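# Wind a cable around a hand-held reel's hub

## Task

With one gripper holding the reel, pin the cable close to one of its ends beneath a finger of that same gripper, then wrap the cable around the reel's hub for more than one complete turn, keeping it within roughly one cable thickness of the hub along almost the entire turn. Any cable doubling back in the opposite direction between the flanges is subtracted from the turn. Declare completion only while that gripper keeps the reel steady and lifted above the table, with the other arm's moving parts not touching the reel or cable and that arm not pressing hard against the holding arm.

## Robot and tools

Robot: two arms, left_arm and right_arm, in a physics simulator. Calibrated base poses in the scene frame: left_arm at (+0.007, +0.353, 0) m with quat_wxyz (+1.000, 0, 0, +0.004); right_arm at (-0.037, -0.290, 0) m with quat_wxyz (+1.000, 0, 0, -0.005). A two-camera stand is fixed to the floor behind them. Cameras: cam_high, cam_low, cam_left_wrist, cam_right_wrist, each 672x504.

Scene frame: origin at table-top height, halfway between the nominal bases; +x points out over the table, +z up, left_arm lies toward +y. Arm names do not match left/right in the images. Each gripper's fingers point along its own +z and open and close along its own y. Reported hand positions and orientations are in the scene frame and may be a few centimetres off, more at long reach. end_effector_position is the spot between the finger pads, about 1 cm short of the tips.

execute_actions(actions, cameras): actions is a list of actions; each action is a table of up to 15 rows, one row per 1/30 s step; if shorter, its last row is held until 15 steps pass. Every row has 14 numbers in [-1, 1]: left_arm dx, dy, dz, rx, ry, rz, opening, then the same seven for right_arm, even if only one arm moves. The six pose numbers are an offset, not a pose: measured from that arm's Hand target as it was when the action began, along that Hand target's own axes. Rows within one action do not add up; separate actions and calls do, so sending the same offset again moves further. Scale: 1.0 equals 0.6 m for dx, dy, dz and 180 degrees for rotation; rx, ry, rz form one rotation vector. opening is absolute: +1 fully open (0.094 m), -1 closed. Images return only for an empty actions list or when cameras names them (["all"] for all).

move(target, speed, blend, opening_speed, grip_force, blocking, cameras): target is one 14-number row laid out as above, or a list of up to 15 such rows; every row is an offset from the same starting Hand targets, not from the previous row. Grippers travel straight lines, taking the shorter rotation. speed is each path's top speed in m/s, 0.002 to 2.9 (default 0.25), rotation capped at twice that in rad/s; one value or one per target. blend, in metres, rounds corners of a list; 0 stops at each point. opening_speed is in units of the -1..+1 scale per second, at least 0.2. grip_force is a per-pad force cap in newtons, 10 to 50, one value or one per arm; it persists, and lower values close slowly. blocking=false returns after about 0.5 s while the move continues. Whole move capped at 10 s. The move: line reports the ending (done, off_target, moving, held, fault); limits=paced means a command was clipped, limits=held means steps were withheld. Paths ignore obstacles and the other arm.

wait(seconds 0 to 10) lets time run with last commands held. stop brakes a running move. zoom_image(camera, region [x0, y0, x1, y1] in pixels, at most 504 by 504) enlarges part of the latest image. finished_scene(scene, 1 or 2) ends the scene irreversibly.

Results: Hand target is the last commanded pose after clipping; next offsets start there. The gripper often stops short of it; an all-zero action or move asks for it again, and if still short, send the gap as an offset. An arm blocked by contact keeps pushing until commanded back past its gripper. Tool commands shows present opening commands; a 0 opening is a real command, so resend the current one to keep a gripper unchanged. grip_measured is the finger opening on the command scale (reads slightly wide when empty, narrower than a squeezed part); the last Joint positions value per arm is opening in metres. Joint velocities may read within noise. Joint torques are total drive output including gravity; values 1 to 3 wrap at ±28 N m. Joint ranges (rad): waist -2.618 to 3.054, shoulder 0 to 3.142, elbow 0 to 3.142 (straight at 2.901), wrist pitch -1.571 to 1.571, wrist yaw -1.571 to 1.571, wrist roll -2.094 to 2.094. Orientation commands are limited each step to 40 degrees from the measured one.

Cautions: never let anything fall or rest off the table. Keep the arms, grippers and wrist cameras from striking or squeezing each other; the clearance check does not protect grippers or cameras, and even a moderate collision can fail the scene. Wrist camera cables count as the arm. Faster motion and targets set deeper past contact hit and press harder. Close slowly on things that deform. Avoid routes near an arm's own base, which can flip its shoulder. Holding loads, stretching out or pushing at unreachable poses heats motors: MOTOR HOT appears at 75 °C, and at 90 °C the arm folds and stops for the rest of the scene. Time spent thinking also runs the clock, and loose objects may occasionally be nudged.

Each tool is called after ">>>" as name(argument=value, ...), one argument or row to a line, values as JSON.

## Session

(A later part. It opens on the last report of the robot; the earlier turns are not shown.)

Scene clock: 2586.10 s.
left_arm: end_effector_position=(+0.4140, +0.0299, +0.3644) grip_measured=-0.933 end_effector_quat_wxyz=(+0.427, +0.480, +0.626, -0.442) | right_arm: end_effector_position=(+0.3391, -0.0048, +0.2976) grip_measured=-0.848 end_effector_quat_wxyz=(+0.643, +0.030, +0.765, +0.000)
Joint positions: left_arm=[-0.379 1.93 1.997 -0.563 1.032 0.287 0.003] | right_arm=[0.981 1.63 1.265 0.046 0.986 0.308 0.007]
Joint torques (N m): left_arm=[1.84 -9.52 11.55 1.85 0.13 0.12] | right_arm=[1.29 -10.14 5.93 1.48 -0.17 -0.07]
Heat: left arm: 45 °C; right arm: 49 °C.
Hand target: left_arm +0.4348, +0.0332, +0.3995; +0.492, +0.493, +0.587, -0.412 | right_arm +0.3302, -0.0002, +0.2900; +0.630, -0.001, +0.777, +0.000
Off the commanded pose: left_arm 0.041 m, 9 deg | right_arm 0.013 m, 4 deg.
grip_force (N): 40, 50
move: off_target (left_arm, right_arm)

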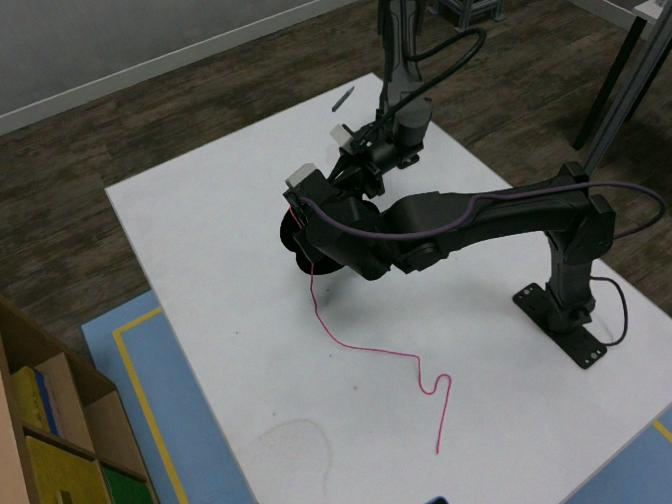

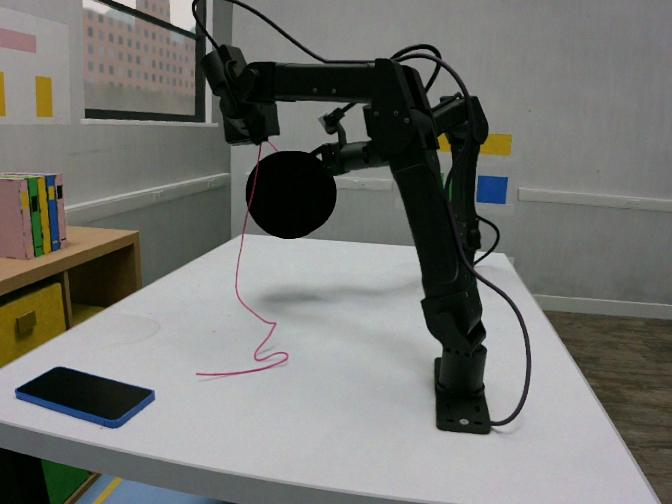

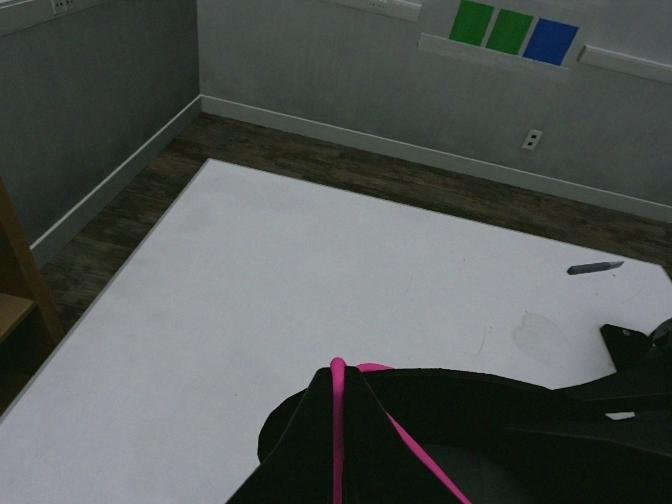

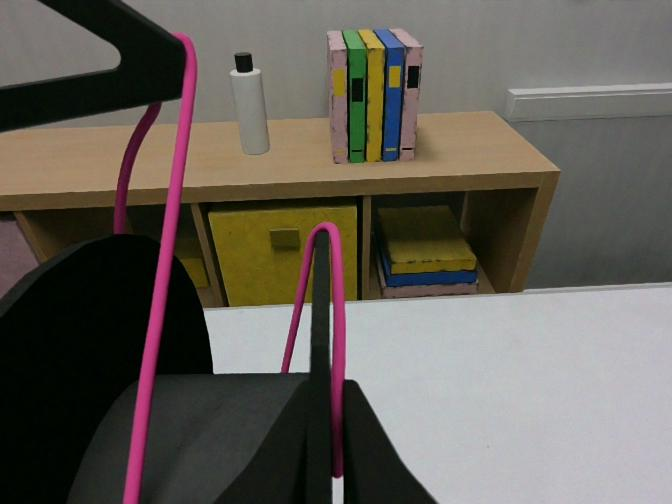

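>>> move(
  target=[
    [0.1138,0.0328,0.026,0,0,0,-1,0,0,0,0,0,0,-0.97],
    [0.236,0.0657,0.0533,0,0,0,-1,0,0,0,0,0,0,-0.97],
  ],
  speed=0.1,
  blend=[0.02,0],
  cameras=["all"],
)

Scene clock: 2607.87 s.
left_arm: end_effector_position=(+0.4492, +0.0250, +0.2657) grip_measured=-0.933 end_effector_quat_wxyz=(+0.468, +0.510, +0.569, -0.444) | right_arm: end_effector_position=(+0.3374, -0.0067, +0.2862) grip_measured=-0.848 end_effector_quat_wxyz=(+0.630, +0.010, +0.777, -0.017)
Joint positions: left_arm=[-0.349 2.036 1.671 -0.029 1.118 0.33 0.003] | right_arm=[0.98 1.63 1.259 -0.007 0.976 0.302 0.007]
Joint torques (N m): left_arm=[1.98 -9.55 5.24 1.52 -0.52 -0.08] | right_arm=[1.42 -10.1 6.63 1.99 -0.04 0]
Heat: left arm: 46 °C; right arm: 49 °C.
Hand target: left_arm +0.4748, +0.0337, +0.2544; +0.492, +0.493, +0.588, -0.413 | right_arm +0.3302, -0.0002, +0.2900; +0.630, -0.001, +0.777, +0.000
Off the commanded pose: left_arm 0.029 m, 5 deg | right_arm 0.010 m, 2 deg.
grip_force (N): 40, 50
move: off_target (left_arm)

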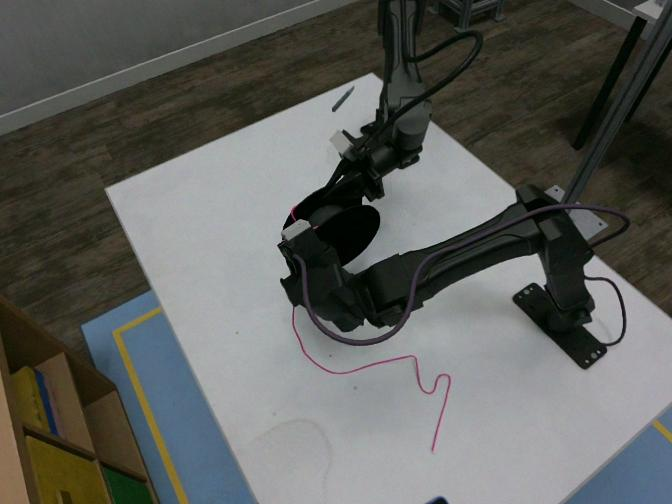

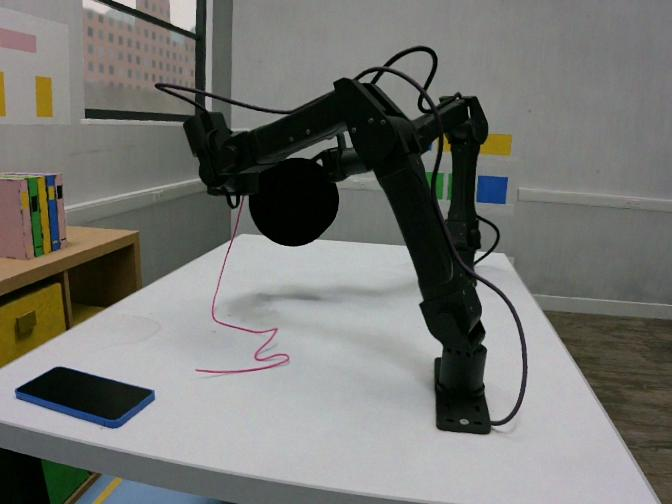

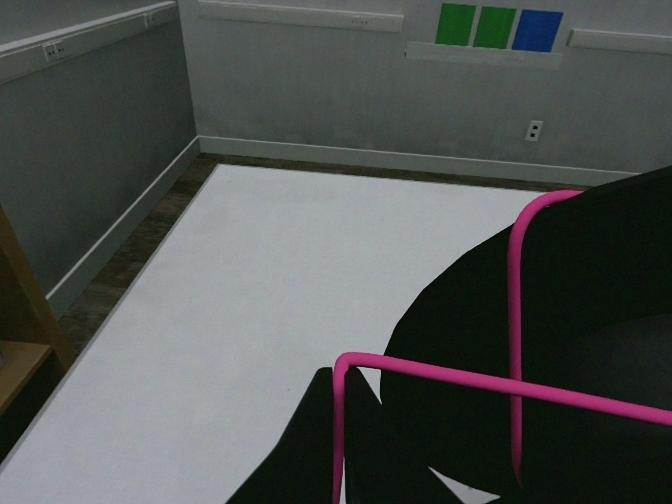

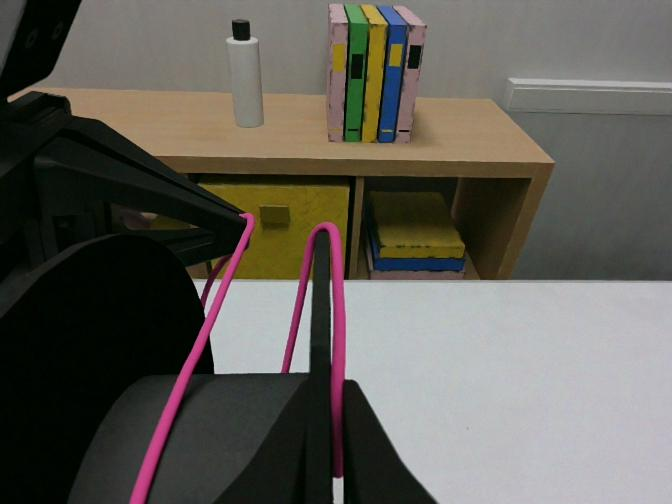

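>>> move(
  target=[0.1156,-0.0246,0.016,0,0,0,-1,0,0,0,0,0,0,-0.97],
  speed=0.08,
  cameras=["cam_low","cam_left_wrist","cam_right_wrist"],
)

Scene clock: 2617.30 s.
left_arm: end_effector_position=(+0.4396, +0.0296, +0.2081) grip_measured=-0.933 end_effector_quat_wxyz=(+0.488, +0.516, +0.553, -0.436) | right_arm: end_effector_position=(+0.3343, -0.0079, +0.2711) grip_measured=-0.848 end_effector_quat_wxyz=(+0.612, -0.017, +0.790, -0.035)
Joint positions: left_arm=[-0.347 2.049 1.418 0.298 1.119 0.323 0.003] | right_arm=[0.98 1.63 1.247 -0.064 0.958 0.294 0.007]
Joint torques (N m): left_arm=[0.9 -8.25 4.64 1.19 -0.68 -0.08] | right_arm=[1.43 -10.28 7.6 2.54 0.2 0.11]
Heat: left arm: 44 °C; right arm: 49 °C.
Hand target: left_arm +0.4599, +0.0338, +0.1844; +0.492, +0.493, +0.588, -0.412 | right_arm +0.3302, -0.0001, +0.2900; +0.630, -0.001, +0.777, +0.000
Off the commanded pose: left_arm 0.031 m, 6 deg | right_arm 0.021 m, 5 deg.
grip_force (N): 40, 50
move: off_target (left_arm, right_arm)
Images, in order (width x height): cam_low 672x504, cam_left_wrist 672x504, cam_right_wrist 672x504.

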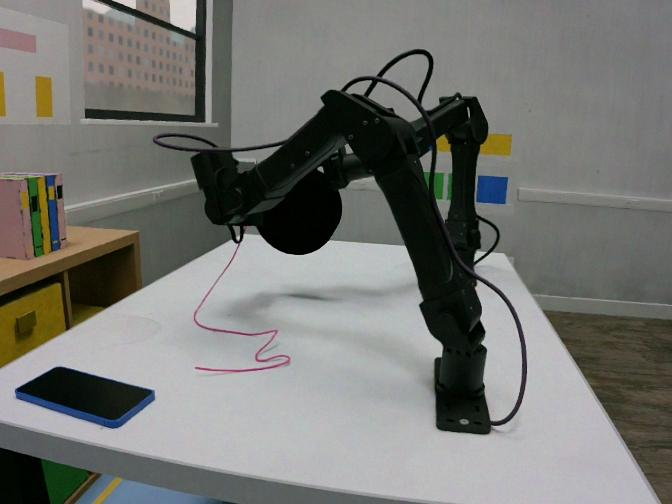

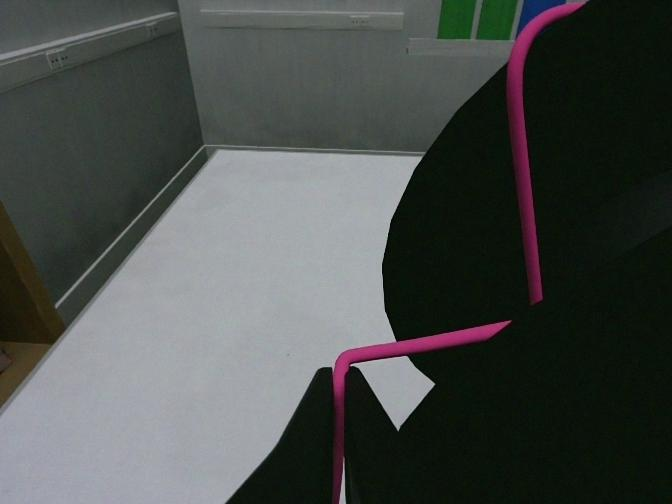

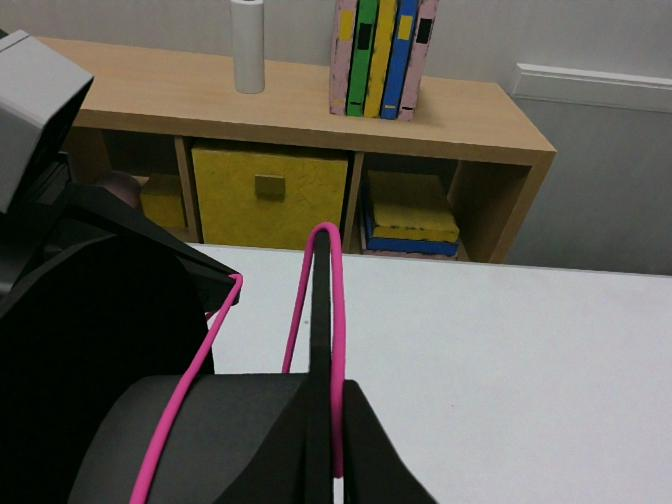

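>>> move(
  target=[
    [0,0,0.0,0,0,0,-0.7,0,0,0,0,0,0,-0.97],
    [0,0,-0.17,0,0,0,-0.6,0,0,0,0,0,0,-0.97],
  ],
  speed=0.08,
  opening_speed=0.3,
  cameras=["all"],
)

Scene clock: 2627.40 s.
left_arm: end_effector_position=(+0.4517, +0.1325, +0.1778) grip_measured=-0.602 end_effector_quat_wxyz=(+0.477, +0.479, +0.608, -0.415) | right_arm: end_effector_position=(+0.3313, -0.0014, +0.2702) grip_measured=-0.848 end_effector_quat_wxyz=(+0.610, -0.025, +0.791, -0.026)
Joint positions: left_arm=[-0.124 1.991 1.315 0.079 1.209 0.517 0.019] | right_arm=[0.99 1.63 1.247 -0.062 0.942 0.294 0.007]
Joint torques (N m): left_arm=[0.06 -15.51 4.96 0.76 0.63 0.14] | right_arm=[0.54 -10.26 7.6 2.54 0.37 0.11]
Heat: left arm: 44 °C; right arm: 51 °C.
Hand target: left_arm +0.4424, +0.1327, +0.2025; +0.492, +0.493, +0.588, -0.412 | right_arm +0.3302, -0.0002, +0.2900; +0.630, -0.001, +0.777, +0.000
Off the commanded pose: left_arm 0.026 m, 3 deg | right_arm 0.020 m, 5 deg.
grip_force (N): 40, 50
move: off_target (left_arm, right_arm); target 2's new opening was sent with left_arm's hand 0.026 m and 3 deg from that target

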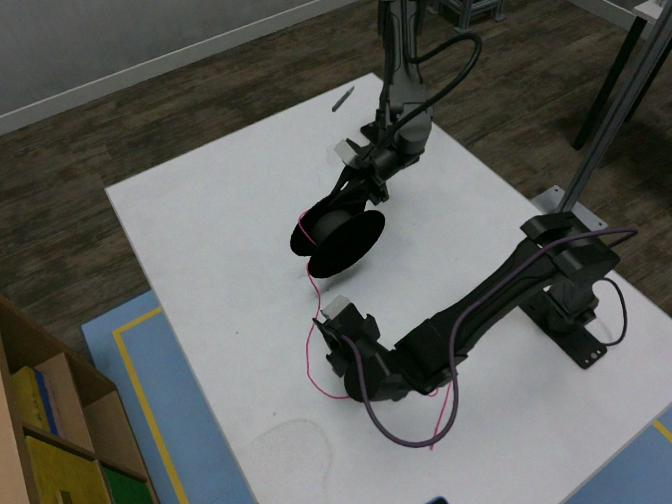

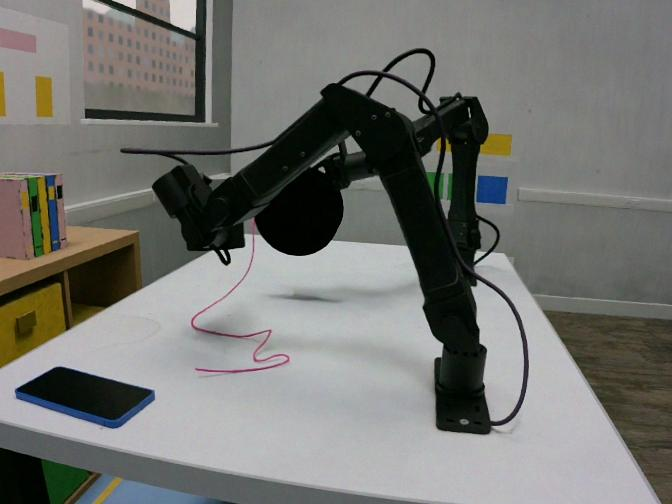

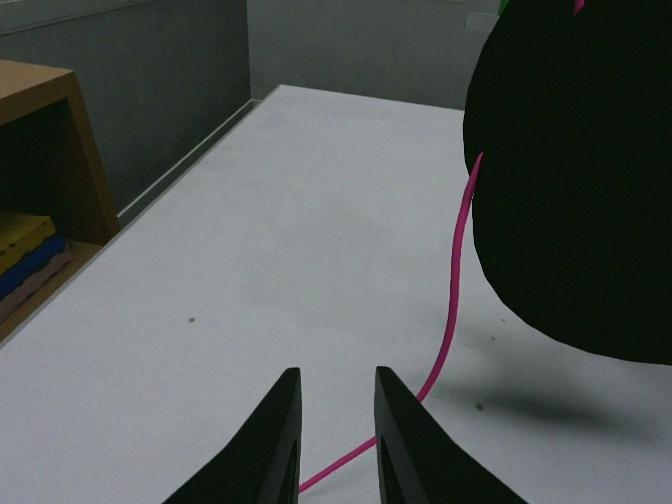

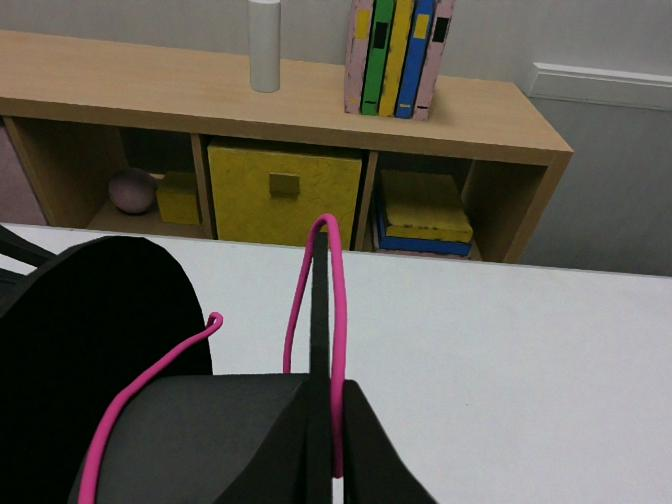

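>>> move(
  target=[0,0,-0.1,0,0,0,-0.6,-0.2119,0,-0.045,0,0,0,-0.97],
  speed=0.1,
  cameras=["all"],
)

Scene clock: 2646.20 s.
left_arm: end_effector_position=(+0.4319, +0.1901, +0.1776) grip_measured=-0.602 end_effector_quat_wxyz=(+0.464, +0.474, +0.617, -0.424) | right_arm: end_effector_position=(+0.3293, -0.0039, +0.4108) grip_measured=-0.848 end_effector_quat_wxyz=(+0.621, -0.014, +0.783, -0.010)
Joint positions: left_arm=[0.017 1.953 1.344 -0.347 1.312 0.855 0.019] | right_arm=[0.99 1.668 1.825 -0.553 0.94 0.291 0.007]
Joint torques (N m): left_arm=[0.43 -14.37 8.53 0.41 0.85 0.16] | right_arm=[0.59 -7.34 9.39 2.17 0.37 0.11]
Heat: left arm: 43 °C; right arm: 52 °C.
Hand target: left_arm +0.4320, +0.1908, +0.2130; +0.492, +0.493, +0.587, -0.412 | right_arm +0.3302, +0.0000, +0.4200; +0.630, -0.001, +0.777, +0.000
Off the commanded pose: left_arm 0.035 m, 5 deg | right_arm 0.010 m, 2 deg.
grip_force (N): 40, 50
move: off_target (left_arm)

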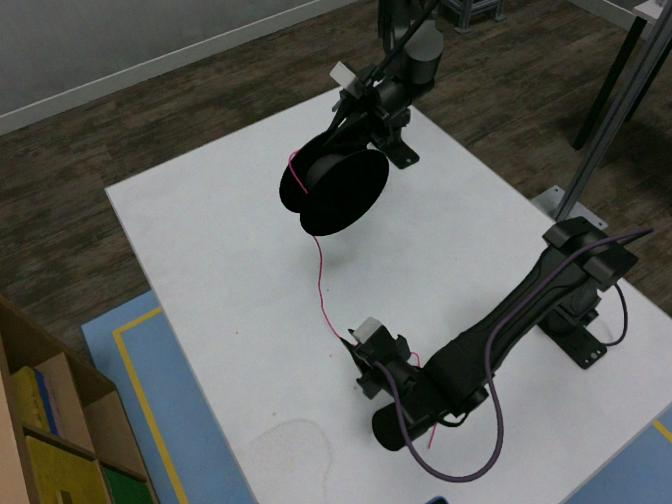

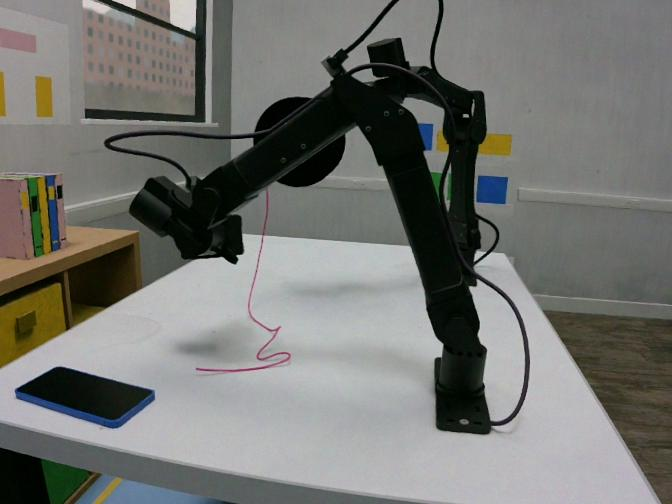

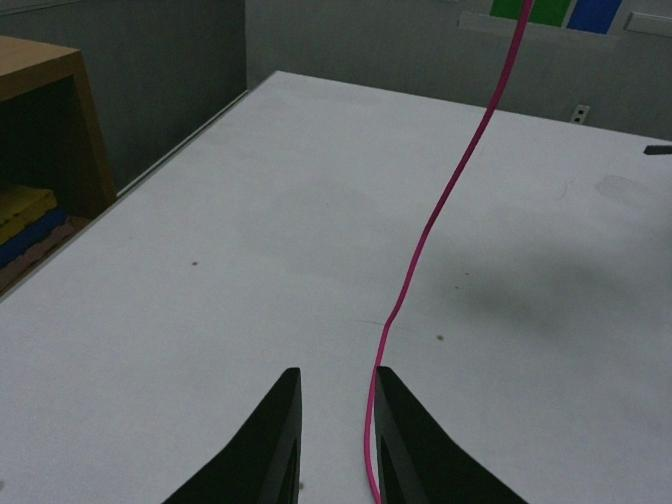

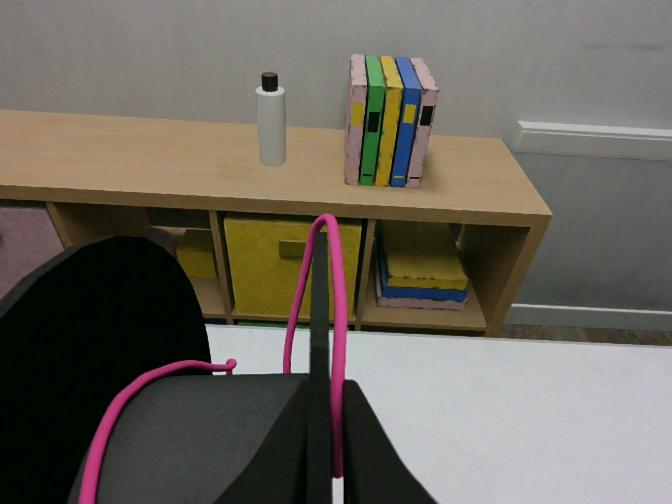

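>>> move(
  target=[0.077,-0.0643,0.0725,0,0.333,0,-0.5,0,0,0,0,0,0,-0.97],
  speed=0.15,
  cameras=["cam_high","cam_left_wrist"],
)

Scene clock: 2656.67 s.
left_arm: end_effector_position=(+0.3959, +0.1525, +0.1582) grip_measured=-0.502 end_effector_quat_wxyz=(+0.132, +0.635, +0.753, -0.110) | right_arm: end_effector_position=(+0.3293, -0.0039, +0.4108) grip_measured=-0.848 end_effector_quat_wxyz=(+0.621, -0.014, +0.783, -0.010)
Joint positions: left_arm=[-0.366 2.053 1.99 -1.326 0.296 1.016 0.023] | right_arm=[0.99 1.668 1.825 -0.553 0.94 0.291 0.007]
Joint torques (N m): left_arm=[-0.08 -8.84 8.35 0.04 0.25 -0.08] | right_arm=[0.58 -7.32 9.37 2.17 0.38 0.11]
Heat: left arm: 43 °C; right arm: 51 °C.
Hand target: left_arm +0.4000, +0.1498, +0.1599; +0.133, +0.633, +0.755, -0.111 | right_arm +0.3302, +0.0000, +0.4200; +0.630, -0.001, +0.777, +0.000
Off the commanded pose: left_arm 0.005 m, 0 deg | right_arm 0.010 m, 2 deg.
grip_force (N): 40, 50
move: done
Images, in order (width x height): cam_high 672x504, cam_left_wrist 672x504.

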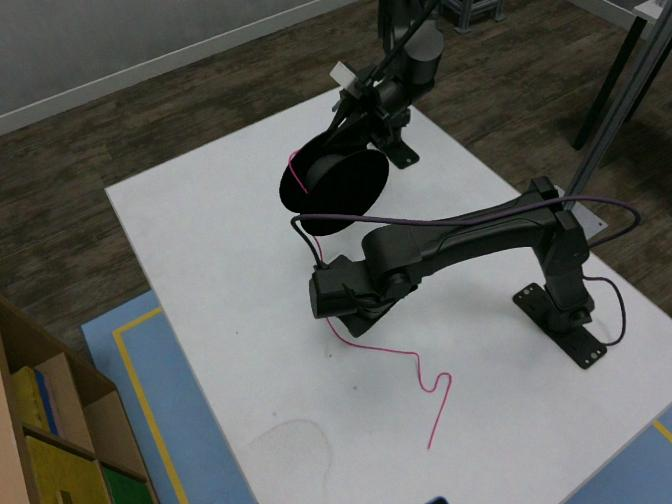

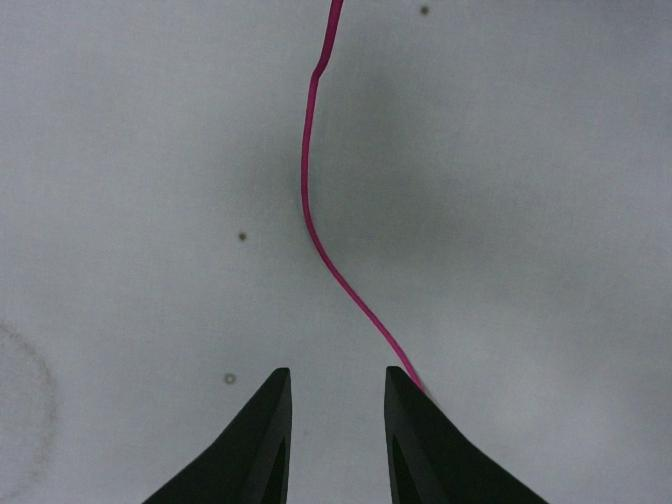

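>>> move(
  target=[0.0822,-0.0218,0.1652,-0.0665,0,-0.1827,-0.5,0,0,0,0,0,0,-0.97],
  speed=0.12,
  cameras=["cam_left_wrist"],
)

Scene clock: 2675.50 s.
left_arm: end_effector_position=(+0.3781, +0.1646, +0.0280) grip_measured=-0.502 end_effector_quat_wxyz=(+0.123, +0.378, +0.915, -0.067) | right_arm: end_effector_position=(+0.3293, -0.0039, +0.4108) grip_measured=-0.848 end_effector_quat_wxyz=(+0.621, -0.014, +0.783, -0.010)
Joint positions: left_arm=[-0.425 1.958 1.336 -0.698 0.127 0.35 0.023] | right_arm=[0.99 1.668 1.825 -0.553 0.94 0.291 0.007]
Joint torques (N m): left_arm=[-0.47 -14.78 4.21 0.51 0.07 -0.05] | right_arm=[0.58 -7.36 9.39 2.17 0.37 0.1]
Heat: left arm: 42 °C; right arm: 50 °C.
Hand target: left_arm +0.3849, +0.1600, +0.0498; +0.160, +0.377, +0.910, -0.066 | right_arm +0.3302, +0.0000, +0.4200; +0.630, -0.001, +0.777, +0.000
Off the commanded pose: left_arm 0.023 m, 4 deg | right_arm 0.010 m, 2 deg.
grip_force (N): 40, 50
move: off_target (left_arm)
Images, in order (width x height): cam_left_wrist 672x504.

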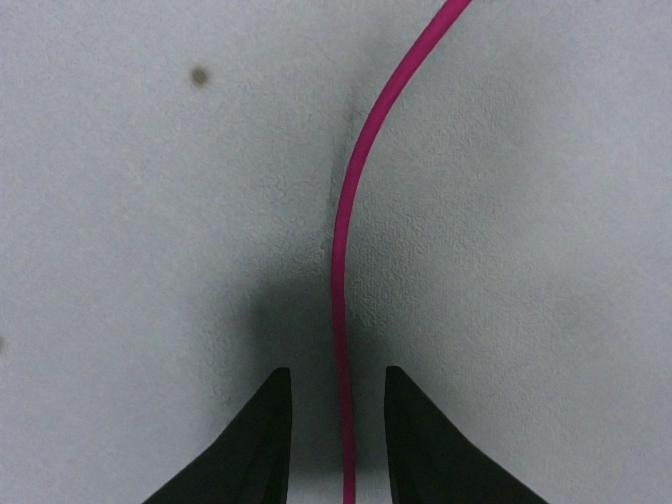

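>>> move(
  target=[
    [0.009,0,0.025,0,0,0,-0.5,0,0,0,0,0,0,-0.97],
    [0.009,0,0.025,0,0,0,-1,0,0,0,0,0,0,-0.97],
  ],
  speed=0.05,
  cameras=["cam_left_wrist"],
)

Scene clock: 2684.37 s.
left_arm: end_effector_position=(+0.3798, +0.1640, +0.0209) grip_measured=-0.983 end_effector_quat_wxyz=(+0.134, +0.378, +0.913, -0.067) | right_arm: end_effector_position=(+0.3293, -0.0039, +0.4108) grip_measured=-0.848 end_effector_quat_wxyz=(+0.621, -0.014, +0.783, -0.010)
Joint positions: left_arm=[-0.425 1.958 1.299 -0.638 0.126 0.35 0.001] | right_arm=[0.99 1.668 1.825 -0.553 0.94 0.291 0.007]
Joint torques (N m): left_arm=[-0.49 -12.74 4.15 0.54 0.05 -0.06] | right_arm=[0.57 -7.39 9.39 2.18 0.37 0.11]
Heat: left arm: 42 °C; right arm: 50 °C.
Hand target: left_arm +0.3850, +0.1599, +0.0338; +0.160, +0.377, +0.910, -0.066 | right_arm +0.3302, +0.0000, +0.4200; +0.630, -0.001, +0.777, +0.000
Off the commanded pose: left_arm 0.014 m, 3 deg | right_arm 0.010 m, 2 deg.
grip_force (N): 40, 50
move: off_target (left_arm); target 2's new opening was sent with left_arm's hand 0.015 m and 3 deg from that target
Images, in order (width x height): cam_left_wrist 672x504.

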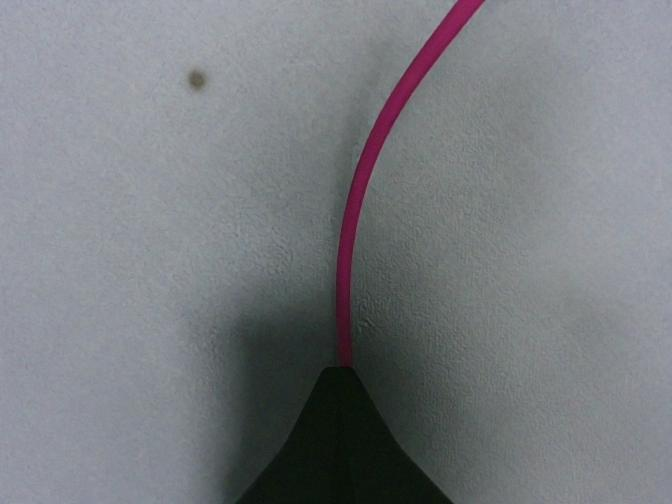

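>>> move(
  target=[
    [0,0,0,0,0,0,-0.5,0,0,0,0,0,0,-0.97],
    [0.012,0,0.033,0,0,0,-0.5,0,0,0,0,0,0,-0.97],
    [0.012,0,0.033,0,0,0,-1,0,0,0,0,0,0,-0.97],
  ],
  speed=0.05,
  cameras=["cam_left_wrist"],
)

Scene clock: 2695.40 s.
left_arm: end_effector_position=(+0.3900, +0.1611, +0.0170) grip_measured=-0.940 end_effector_quat_wxyz=(+0.164, +0.377, +0.909, -0.064) | right_arm: end_effector_position=(+0.3293, -0.0039, +0.4108) grip_measured=-0.848 end_effector_quat_wxyz=(+0.621, -0.014, +0.783, -0.010)
Joint positions: left_arm=[-0.425 1.958 1.264 -0.542 0.118 0.349 0.003] | right_arm=[0.99 1.668 1.825 -0.553 0.94 0.291 0.007]
Joint torques (N m): left_arm=[-0.46 -9.76 3.49 0.48 0.12 -0.06] | right_arm=[0.58 -7.36 9.42 2.18 0.37 0.1]
Heat: left arm: 42 °C; right arm: 50 °C.
Hand target: left_arm +0.3850, +0.1600, +0.0128; +0.160, +0.377, +0.910, -0.066 | right_arm +0.3302, +0.0000, +0.4200; +0.630, -0.001, +0.777, +0.000
Off the commanded pose: left_arm 0.007 m, 1 deg | right_arm 0.010 m, 2 deg.
grip_force (N): 40, 50
move: done
Images, in order (width x height): cam_left_wrist 672x504.

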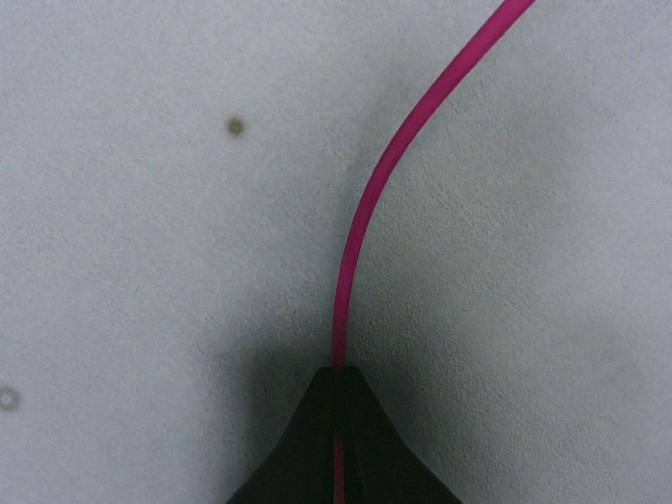

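>>> move(
  target=[-0.2435,0.0648,-0.0658,0.1554,-0.3217,0.1304,-1,0,0,0,0,0,0,-0.97],
  speed=0.12,
  cameras=["cam_low","cam_left_wrist","cam_right_wrist"],
)

Scene clock: 2720.80 s.
left_arm: end_effector_position=(+0.4935, +0.0997, +0.0972) grip_measured=-0.941 end_effector_quat_wxyz=(+0.482, +0.489, +0.601, -0.410) | right_arm: end_effector_position=(+0.3293, -0.0039, +0.4108) grip_measured=-0.848 end_effector_quat_wxyz=(+0.621, -0.014, +0.783, -0.010)
Joint positions: left_arm=[-0.184 2.298 1.435 0.337 1.16 0.467 0.003] | right_arm=[0.99 1.668 1.825 -0.553 0.94 0.291 0.007]
Joint torques (N m): left_arm=[0.54 -10.28 7.72 1.16 0.58 -0.03] | right_arm=[0.58 -7.34 9.4 2.18 0.38 0.11]
Heat: left arm: 42 °C; right arm: 50 °C.
Hand target: left_arm +0.5001, +0.0999, +0.0999; +0.492, +0.493, +0.588, -0.412 | right_arm +0.3302, +0.0000, +0.4200; +0.630, -0.001, +0.777, +0.000
Off the commanded pose: left_arm 0.007 m, 2 deg | right_arm 0.010 m, 2 deg.
grip_force (N): 40, 50
move: done
Images, in order (width x height): cam_low 672x504, cam_left_wrist 672x504, cam_right_wrist 672x504.

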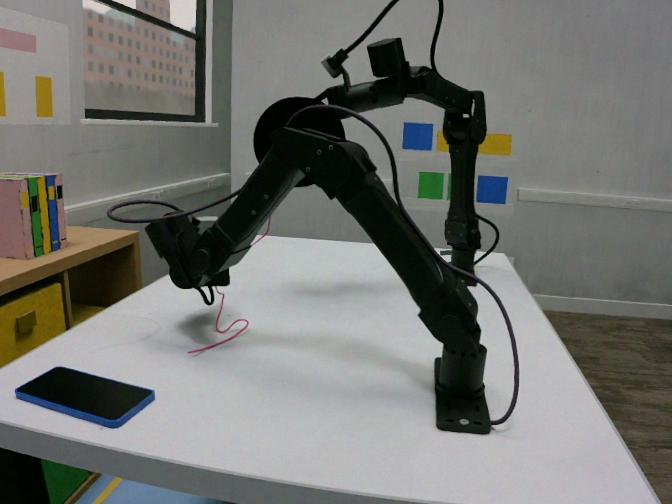

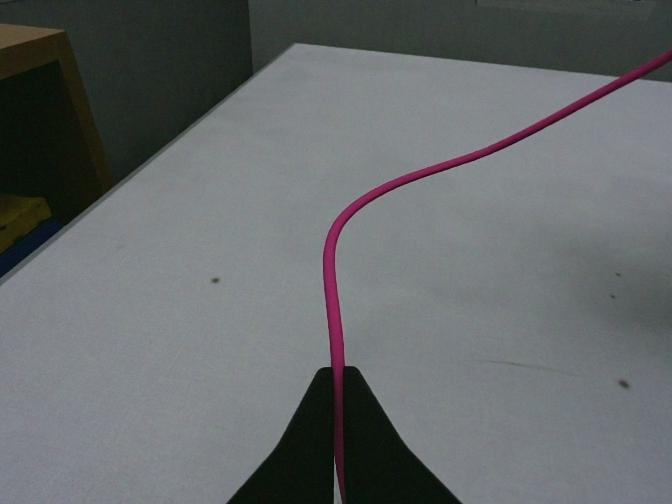

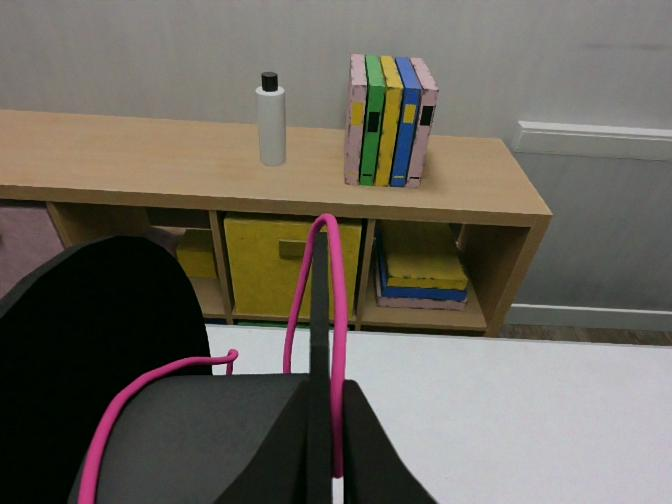

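>>> move(
  target=[
    [-0.0543,0.0797,0.1163,0,0,0,-1,0,0,0,0,0,0,-0.97],
    [0.0337,-0.1173,0.0965,0,0,0,-1,0,0,0,0,0,0,-0.97],
    [0.0362,-0.3263,0.0338,0,0,0,-1,0,0,0,0,0,0,-0.97],
  ],
  speed=0.12,
  blend=[0.02,0.03,0],
  cameras=["all"],
)

Scene clock: 2736.90 s.
left_arm: end_effector_position=(+0.3084, +0.0512, +0.0551) grip_measured=-0.941 end_effector_quat_wxyz=(+0.468, +0.489, +0.606, -0.418) | right_arm: end_effector_position=(+0.3293, -0.0039, +0.4108) grip_measured=-0.848 end_effector_quat_wxyz=(+0.621, -0.014, +0.783, -0.010)
Joint positions: left_arm=[-0.45 2.05 0.621 1.063 0.933 0.248 0.003] | right_arm=[0.99 1.668 1.825 -0.553 0.94 0.291 0.007]
Joint torques (N m): left_arm=[-0.23 -12.16 2.11 1.35 0.18 -0.04] | right_arm=[0.59 -7.36 9.4 2.18 0.37 0.1]
Heat: left arm: 43 °C; right arm: 50 °C.
Hand target: left_arm +0.3102, +0.0497, +0.0750; +0.491, +0.492, +0.588, -0.412 | right_arm +0.3302, +0.0000, +0.4200; +0.630, -0.001, +0.777, +0.000
Off the commanded pose: left_arm 0.020 m, 4 deg | right_arm 0.010 m, 2 deg.
grip_force (N): 40, 50
move: off_target (left_arm)

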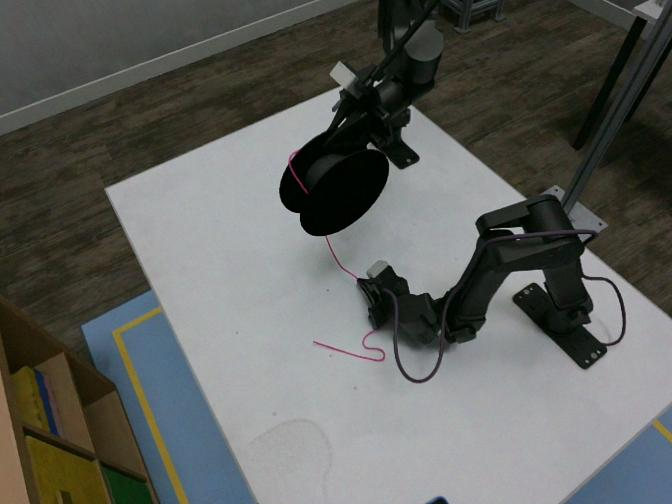

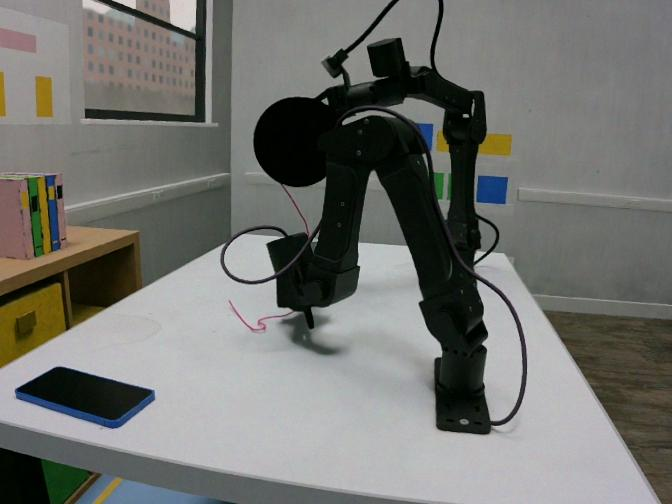

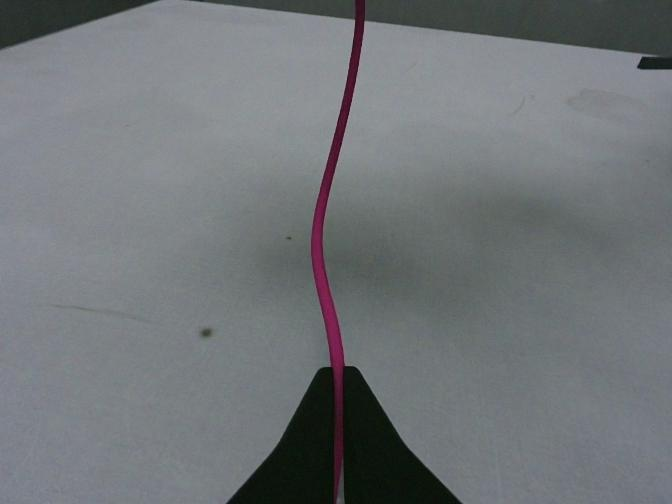

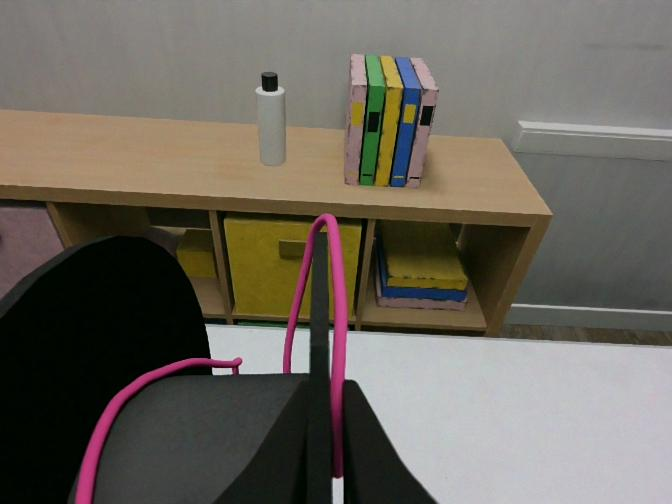

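>>> move(
  target=[
    [-0.016,-0.169,-0.1018,0,0,0,-1,0,0,0,0,0,0,-0.97],
    [-0.0592,-0.2477,-0.1922,0,0,0,-1,-0.0173,0,0.0815,0,0,0,-0.97],
  ],
  speed=0.12,
  blend=[0.03,0],
  cameras=["all"],
)

Scene clock: 2753.67 s.
left_arm: end_effector_position=(+0.1426, +0.1294, +0.1231) grip_measured=-0.941 end_effector_quat_wxyz=(+0.480, +0.488, +0.598, -0.418) | right_arm: end_effector_position=(+0.3735, -0.0040, +0.4068) grip_measured=-0.848 end_effector_quat_wxyz=(+0.614, -0.018, +0.789, -0.014)
Joint positions: left_arm=[-0.454 0.755 0.02 0.412 0.928 0.23 0.003] | right_arm=[0.889 1.774 1.942 -0.548 0.842 0.244 0.007]
Joint torques (N m): left_arm=[0.51 -0.81 6.72 1.06 0.24 0.13] | right_arm=[-0.21 -8.03 9.58 2.61 0.29 0.01]
Heat: left arm: 44 °C; right arm: 50 °C.
Hand target: left_arm +0.1451, +0.1292, +0.1305; +0.491, +0.492, +0.588, -0.412 | right_arm +0.3801, +0.0001, +0.4200; +0.630, -0.001, +0.777, +0.000
Off the commanded pose: left_arm 0.008 m, 2 deg | right_arm 0.015 m, 3 deg.
grip_force (N): 40, 50
move: off_target (right_arm)

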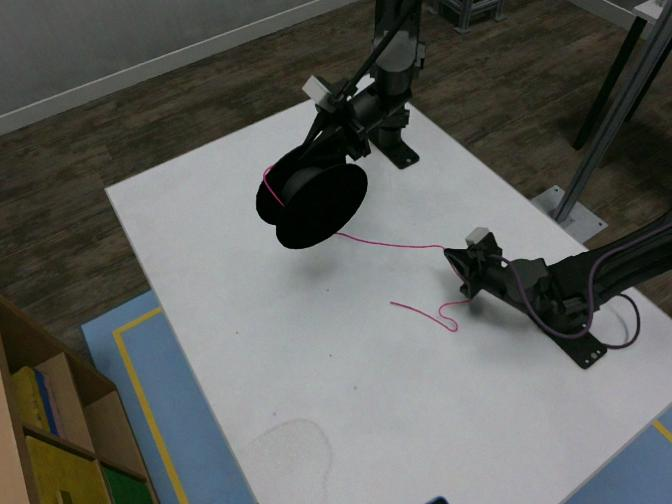

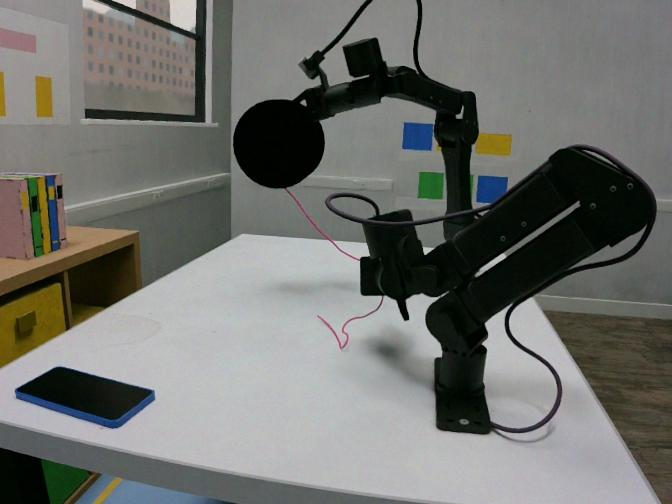

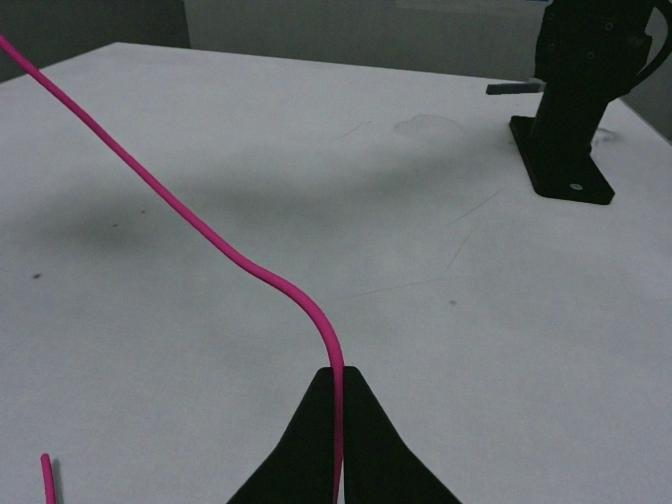

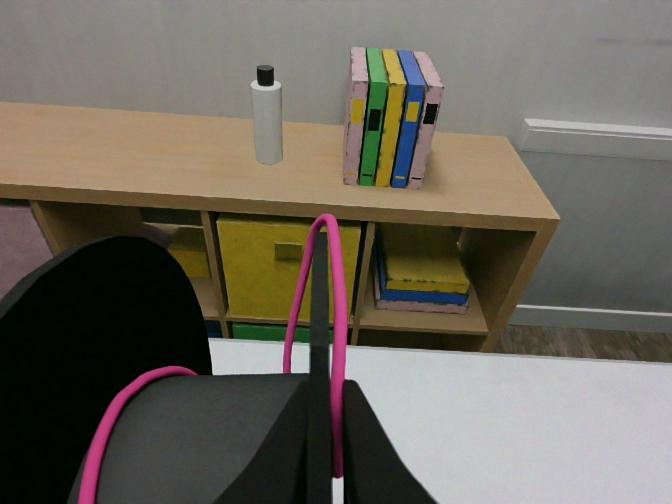

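>>> move(
  target=[-0.1477,0,-0.026,0,0,0,-1,0.2119,0,0.045,0,0,0,-0.97],
  speed=0.1,
  cameras=["all"],
)

Scene clock: 2760.90 s.
left_arm: end_effector_position=(+0.1434, +0.1290, +0.2020) grip_measured=-0.941 end_effector_quat_wxyz=(+0.471, +0.486, +0.605, -0.420) | right_arm: end_effector_position=(+0.3808, +0.0053, +0.2585) grip_measured=-0.848 end_effector_quat_wxyz=(+0.602, -0.029, +0.797, -0.026)
Joint positions: left_arm=[-0.454 0.585 0.338 -0.1 0.928 0.231 0.003] | right_arm=[0.889 1.763 1.36 -0.019 0.839 0.244 0.007]
Joint torques (N m): left_arm=[0.31 -0.14 9.59 1.05 0.22 0.13] | right_arm=[-0.28 -13.59 7.04 2.67 0.33 0.01]
Heat: left arm: 43 °C; right arm: 50 °C.
Hand target: left_arm +0.1453, +0.1288, +0.2206; +0.492, +0.492, +0.588, -0.412 | right_arm +0.3801, -0.0001, +0.2901; +0.630, -0.001, +0.777, +0.000
Off the commanded pose: left_arm 0.019 m, 3 deg | right_arm 0.032 m, 6 deg.
grip_force (N): 40, 50
move: off_target (left_arm, right_arm)

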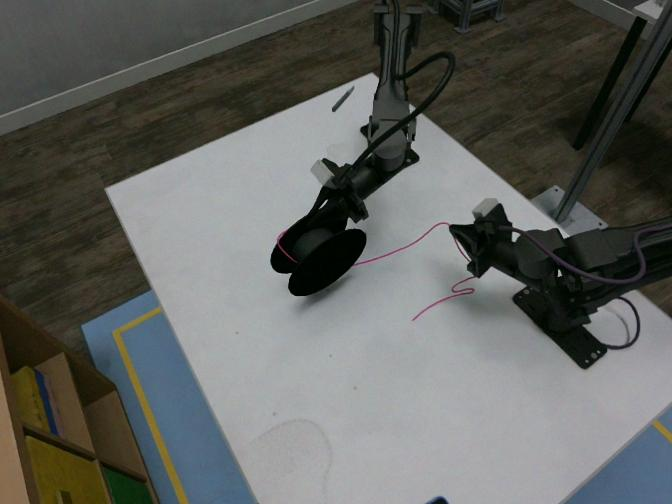

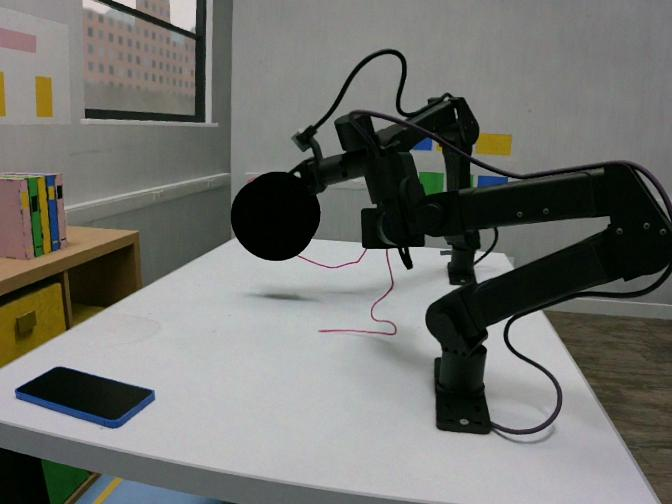

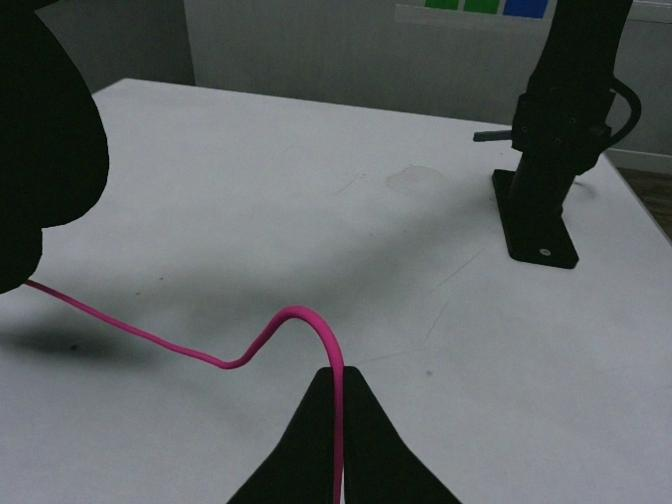

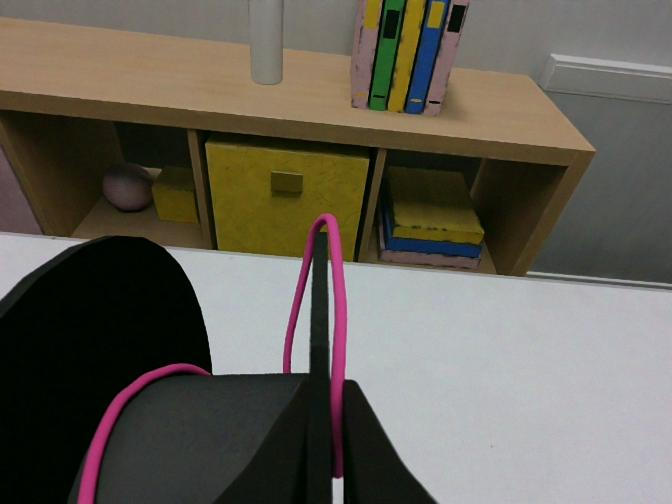

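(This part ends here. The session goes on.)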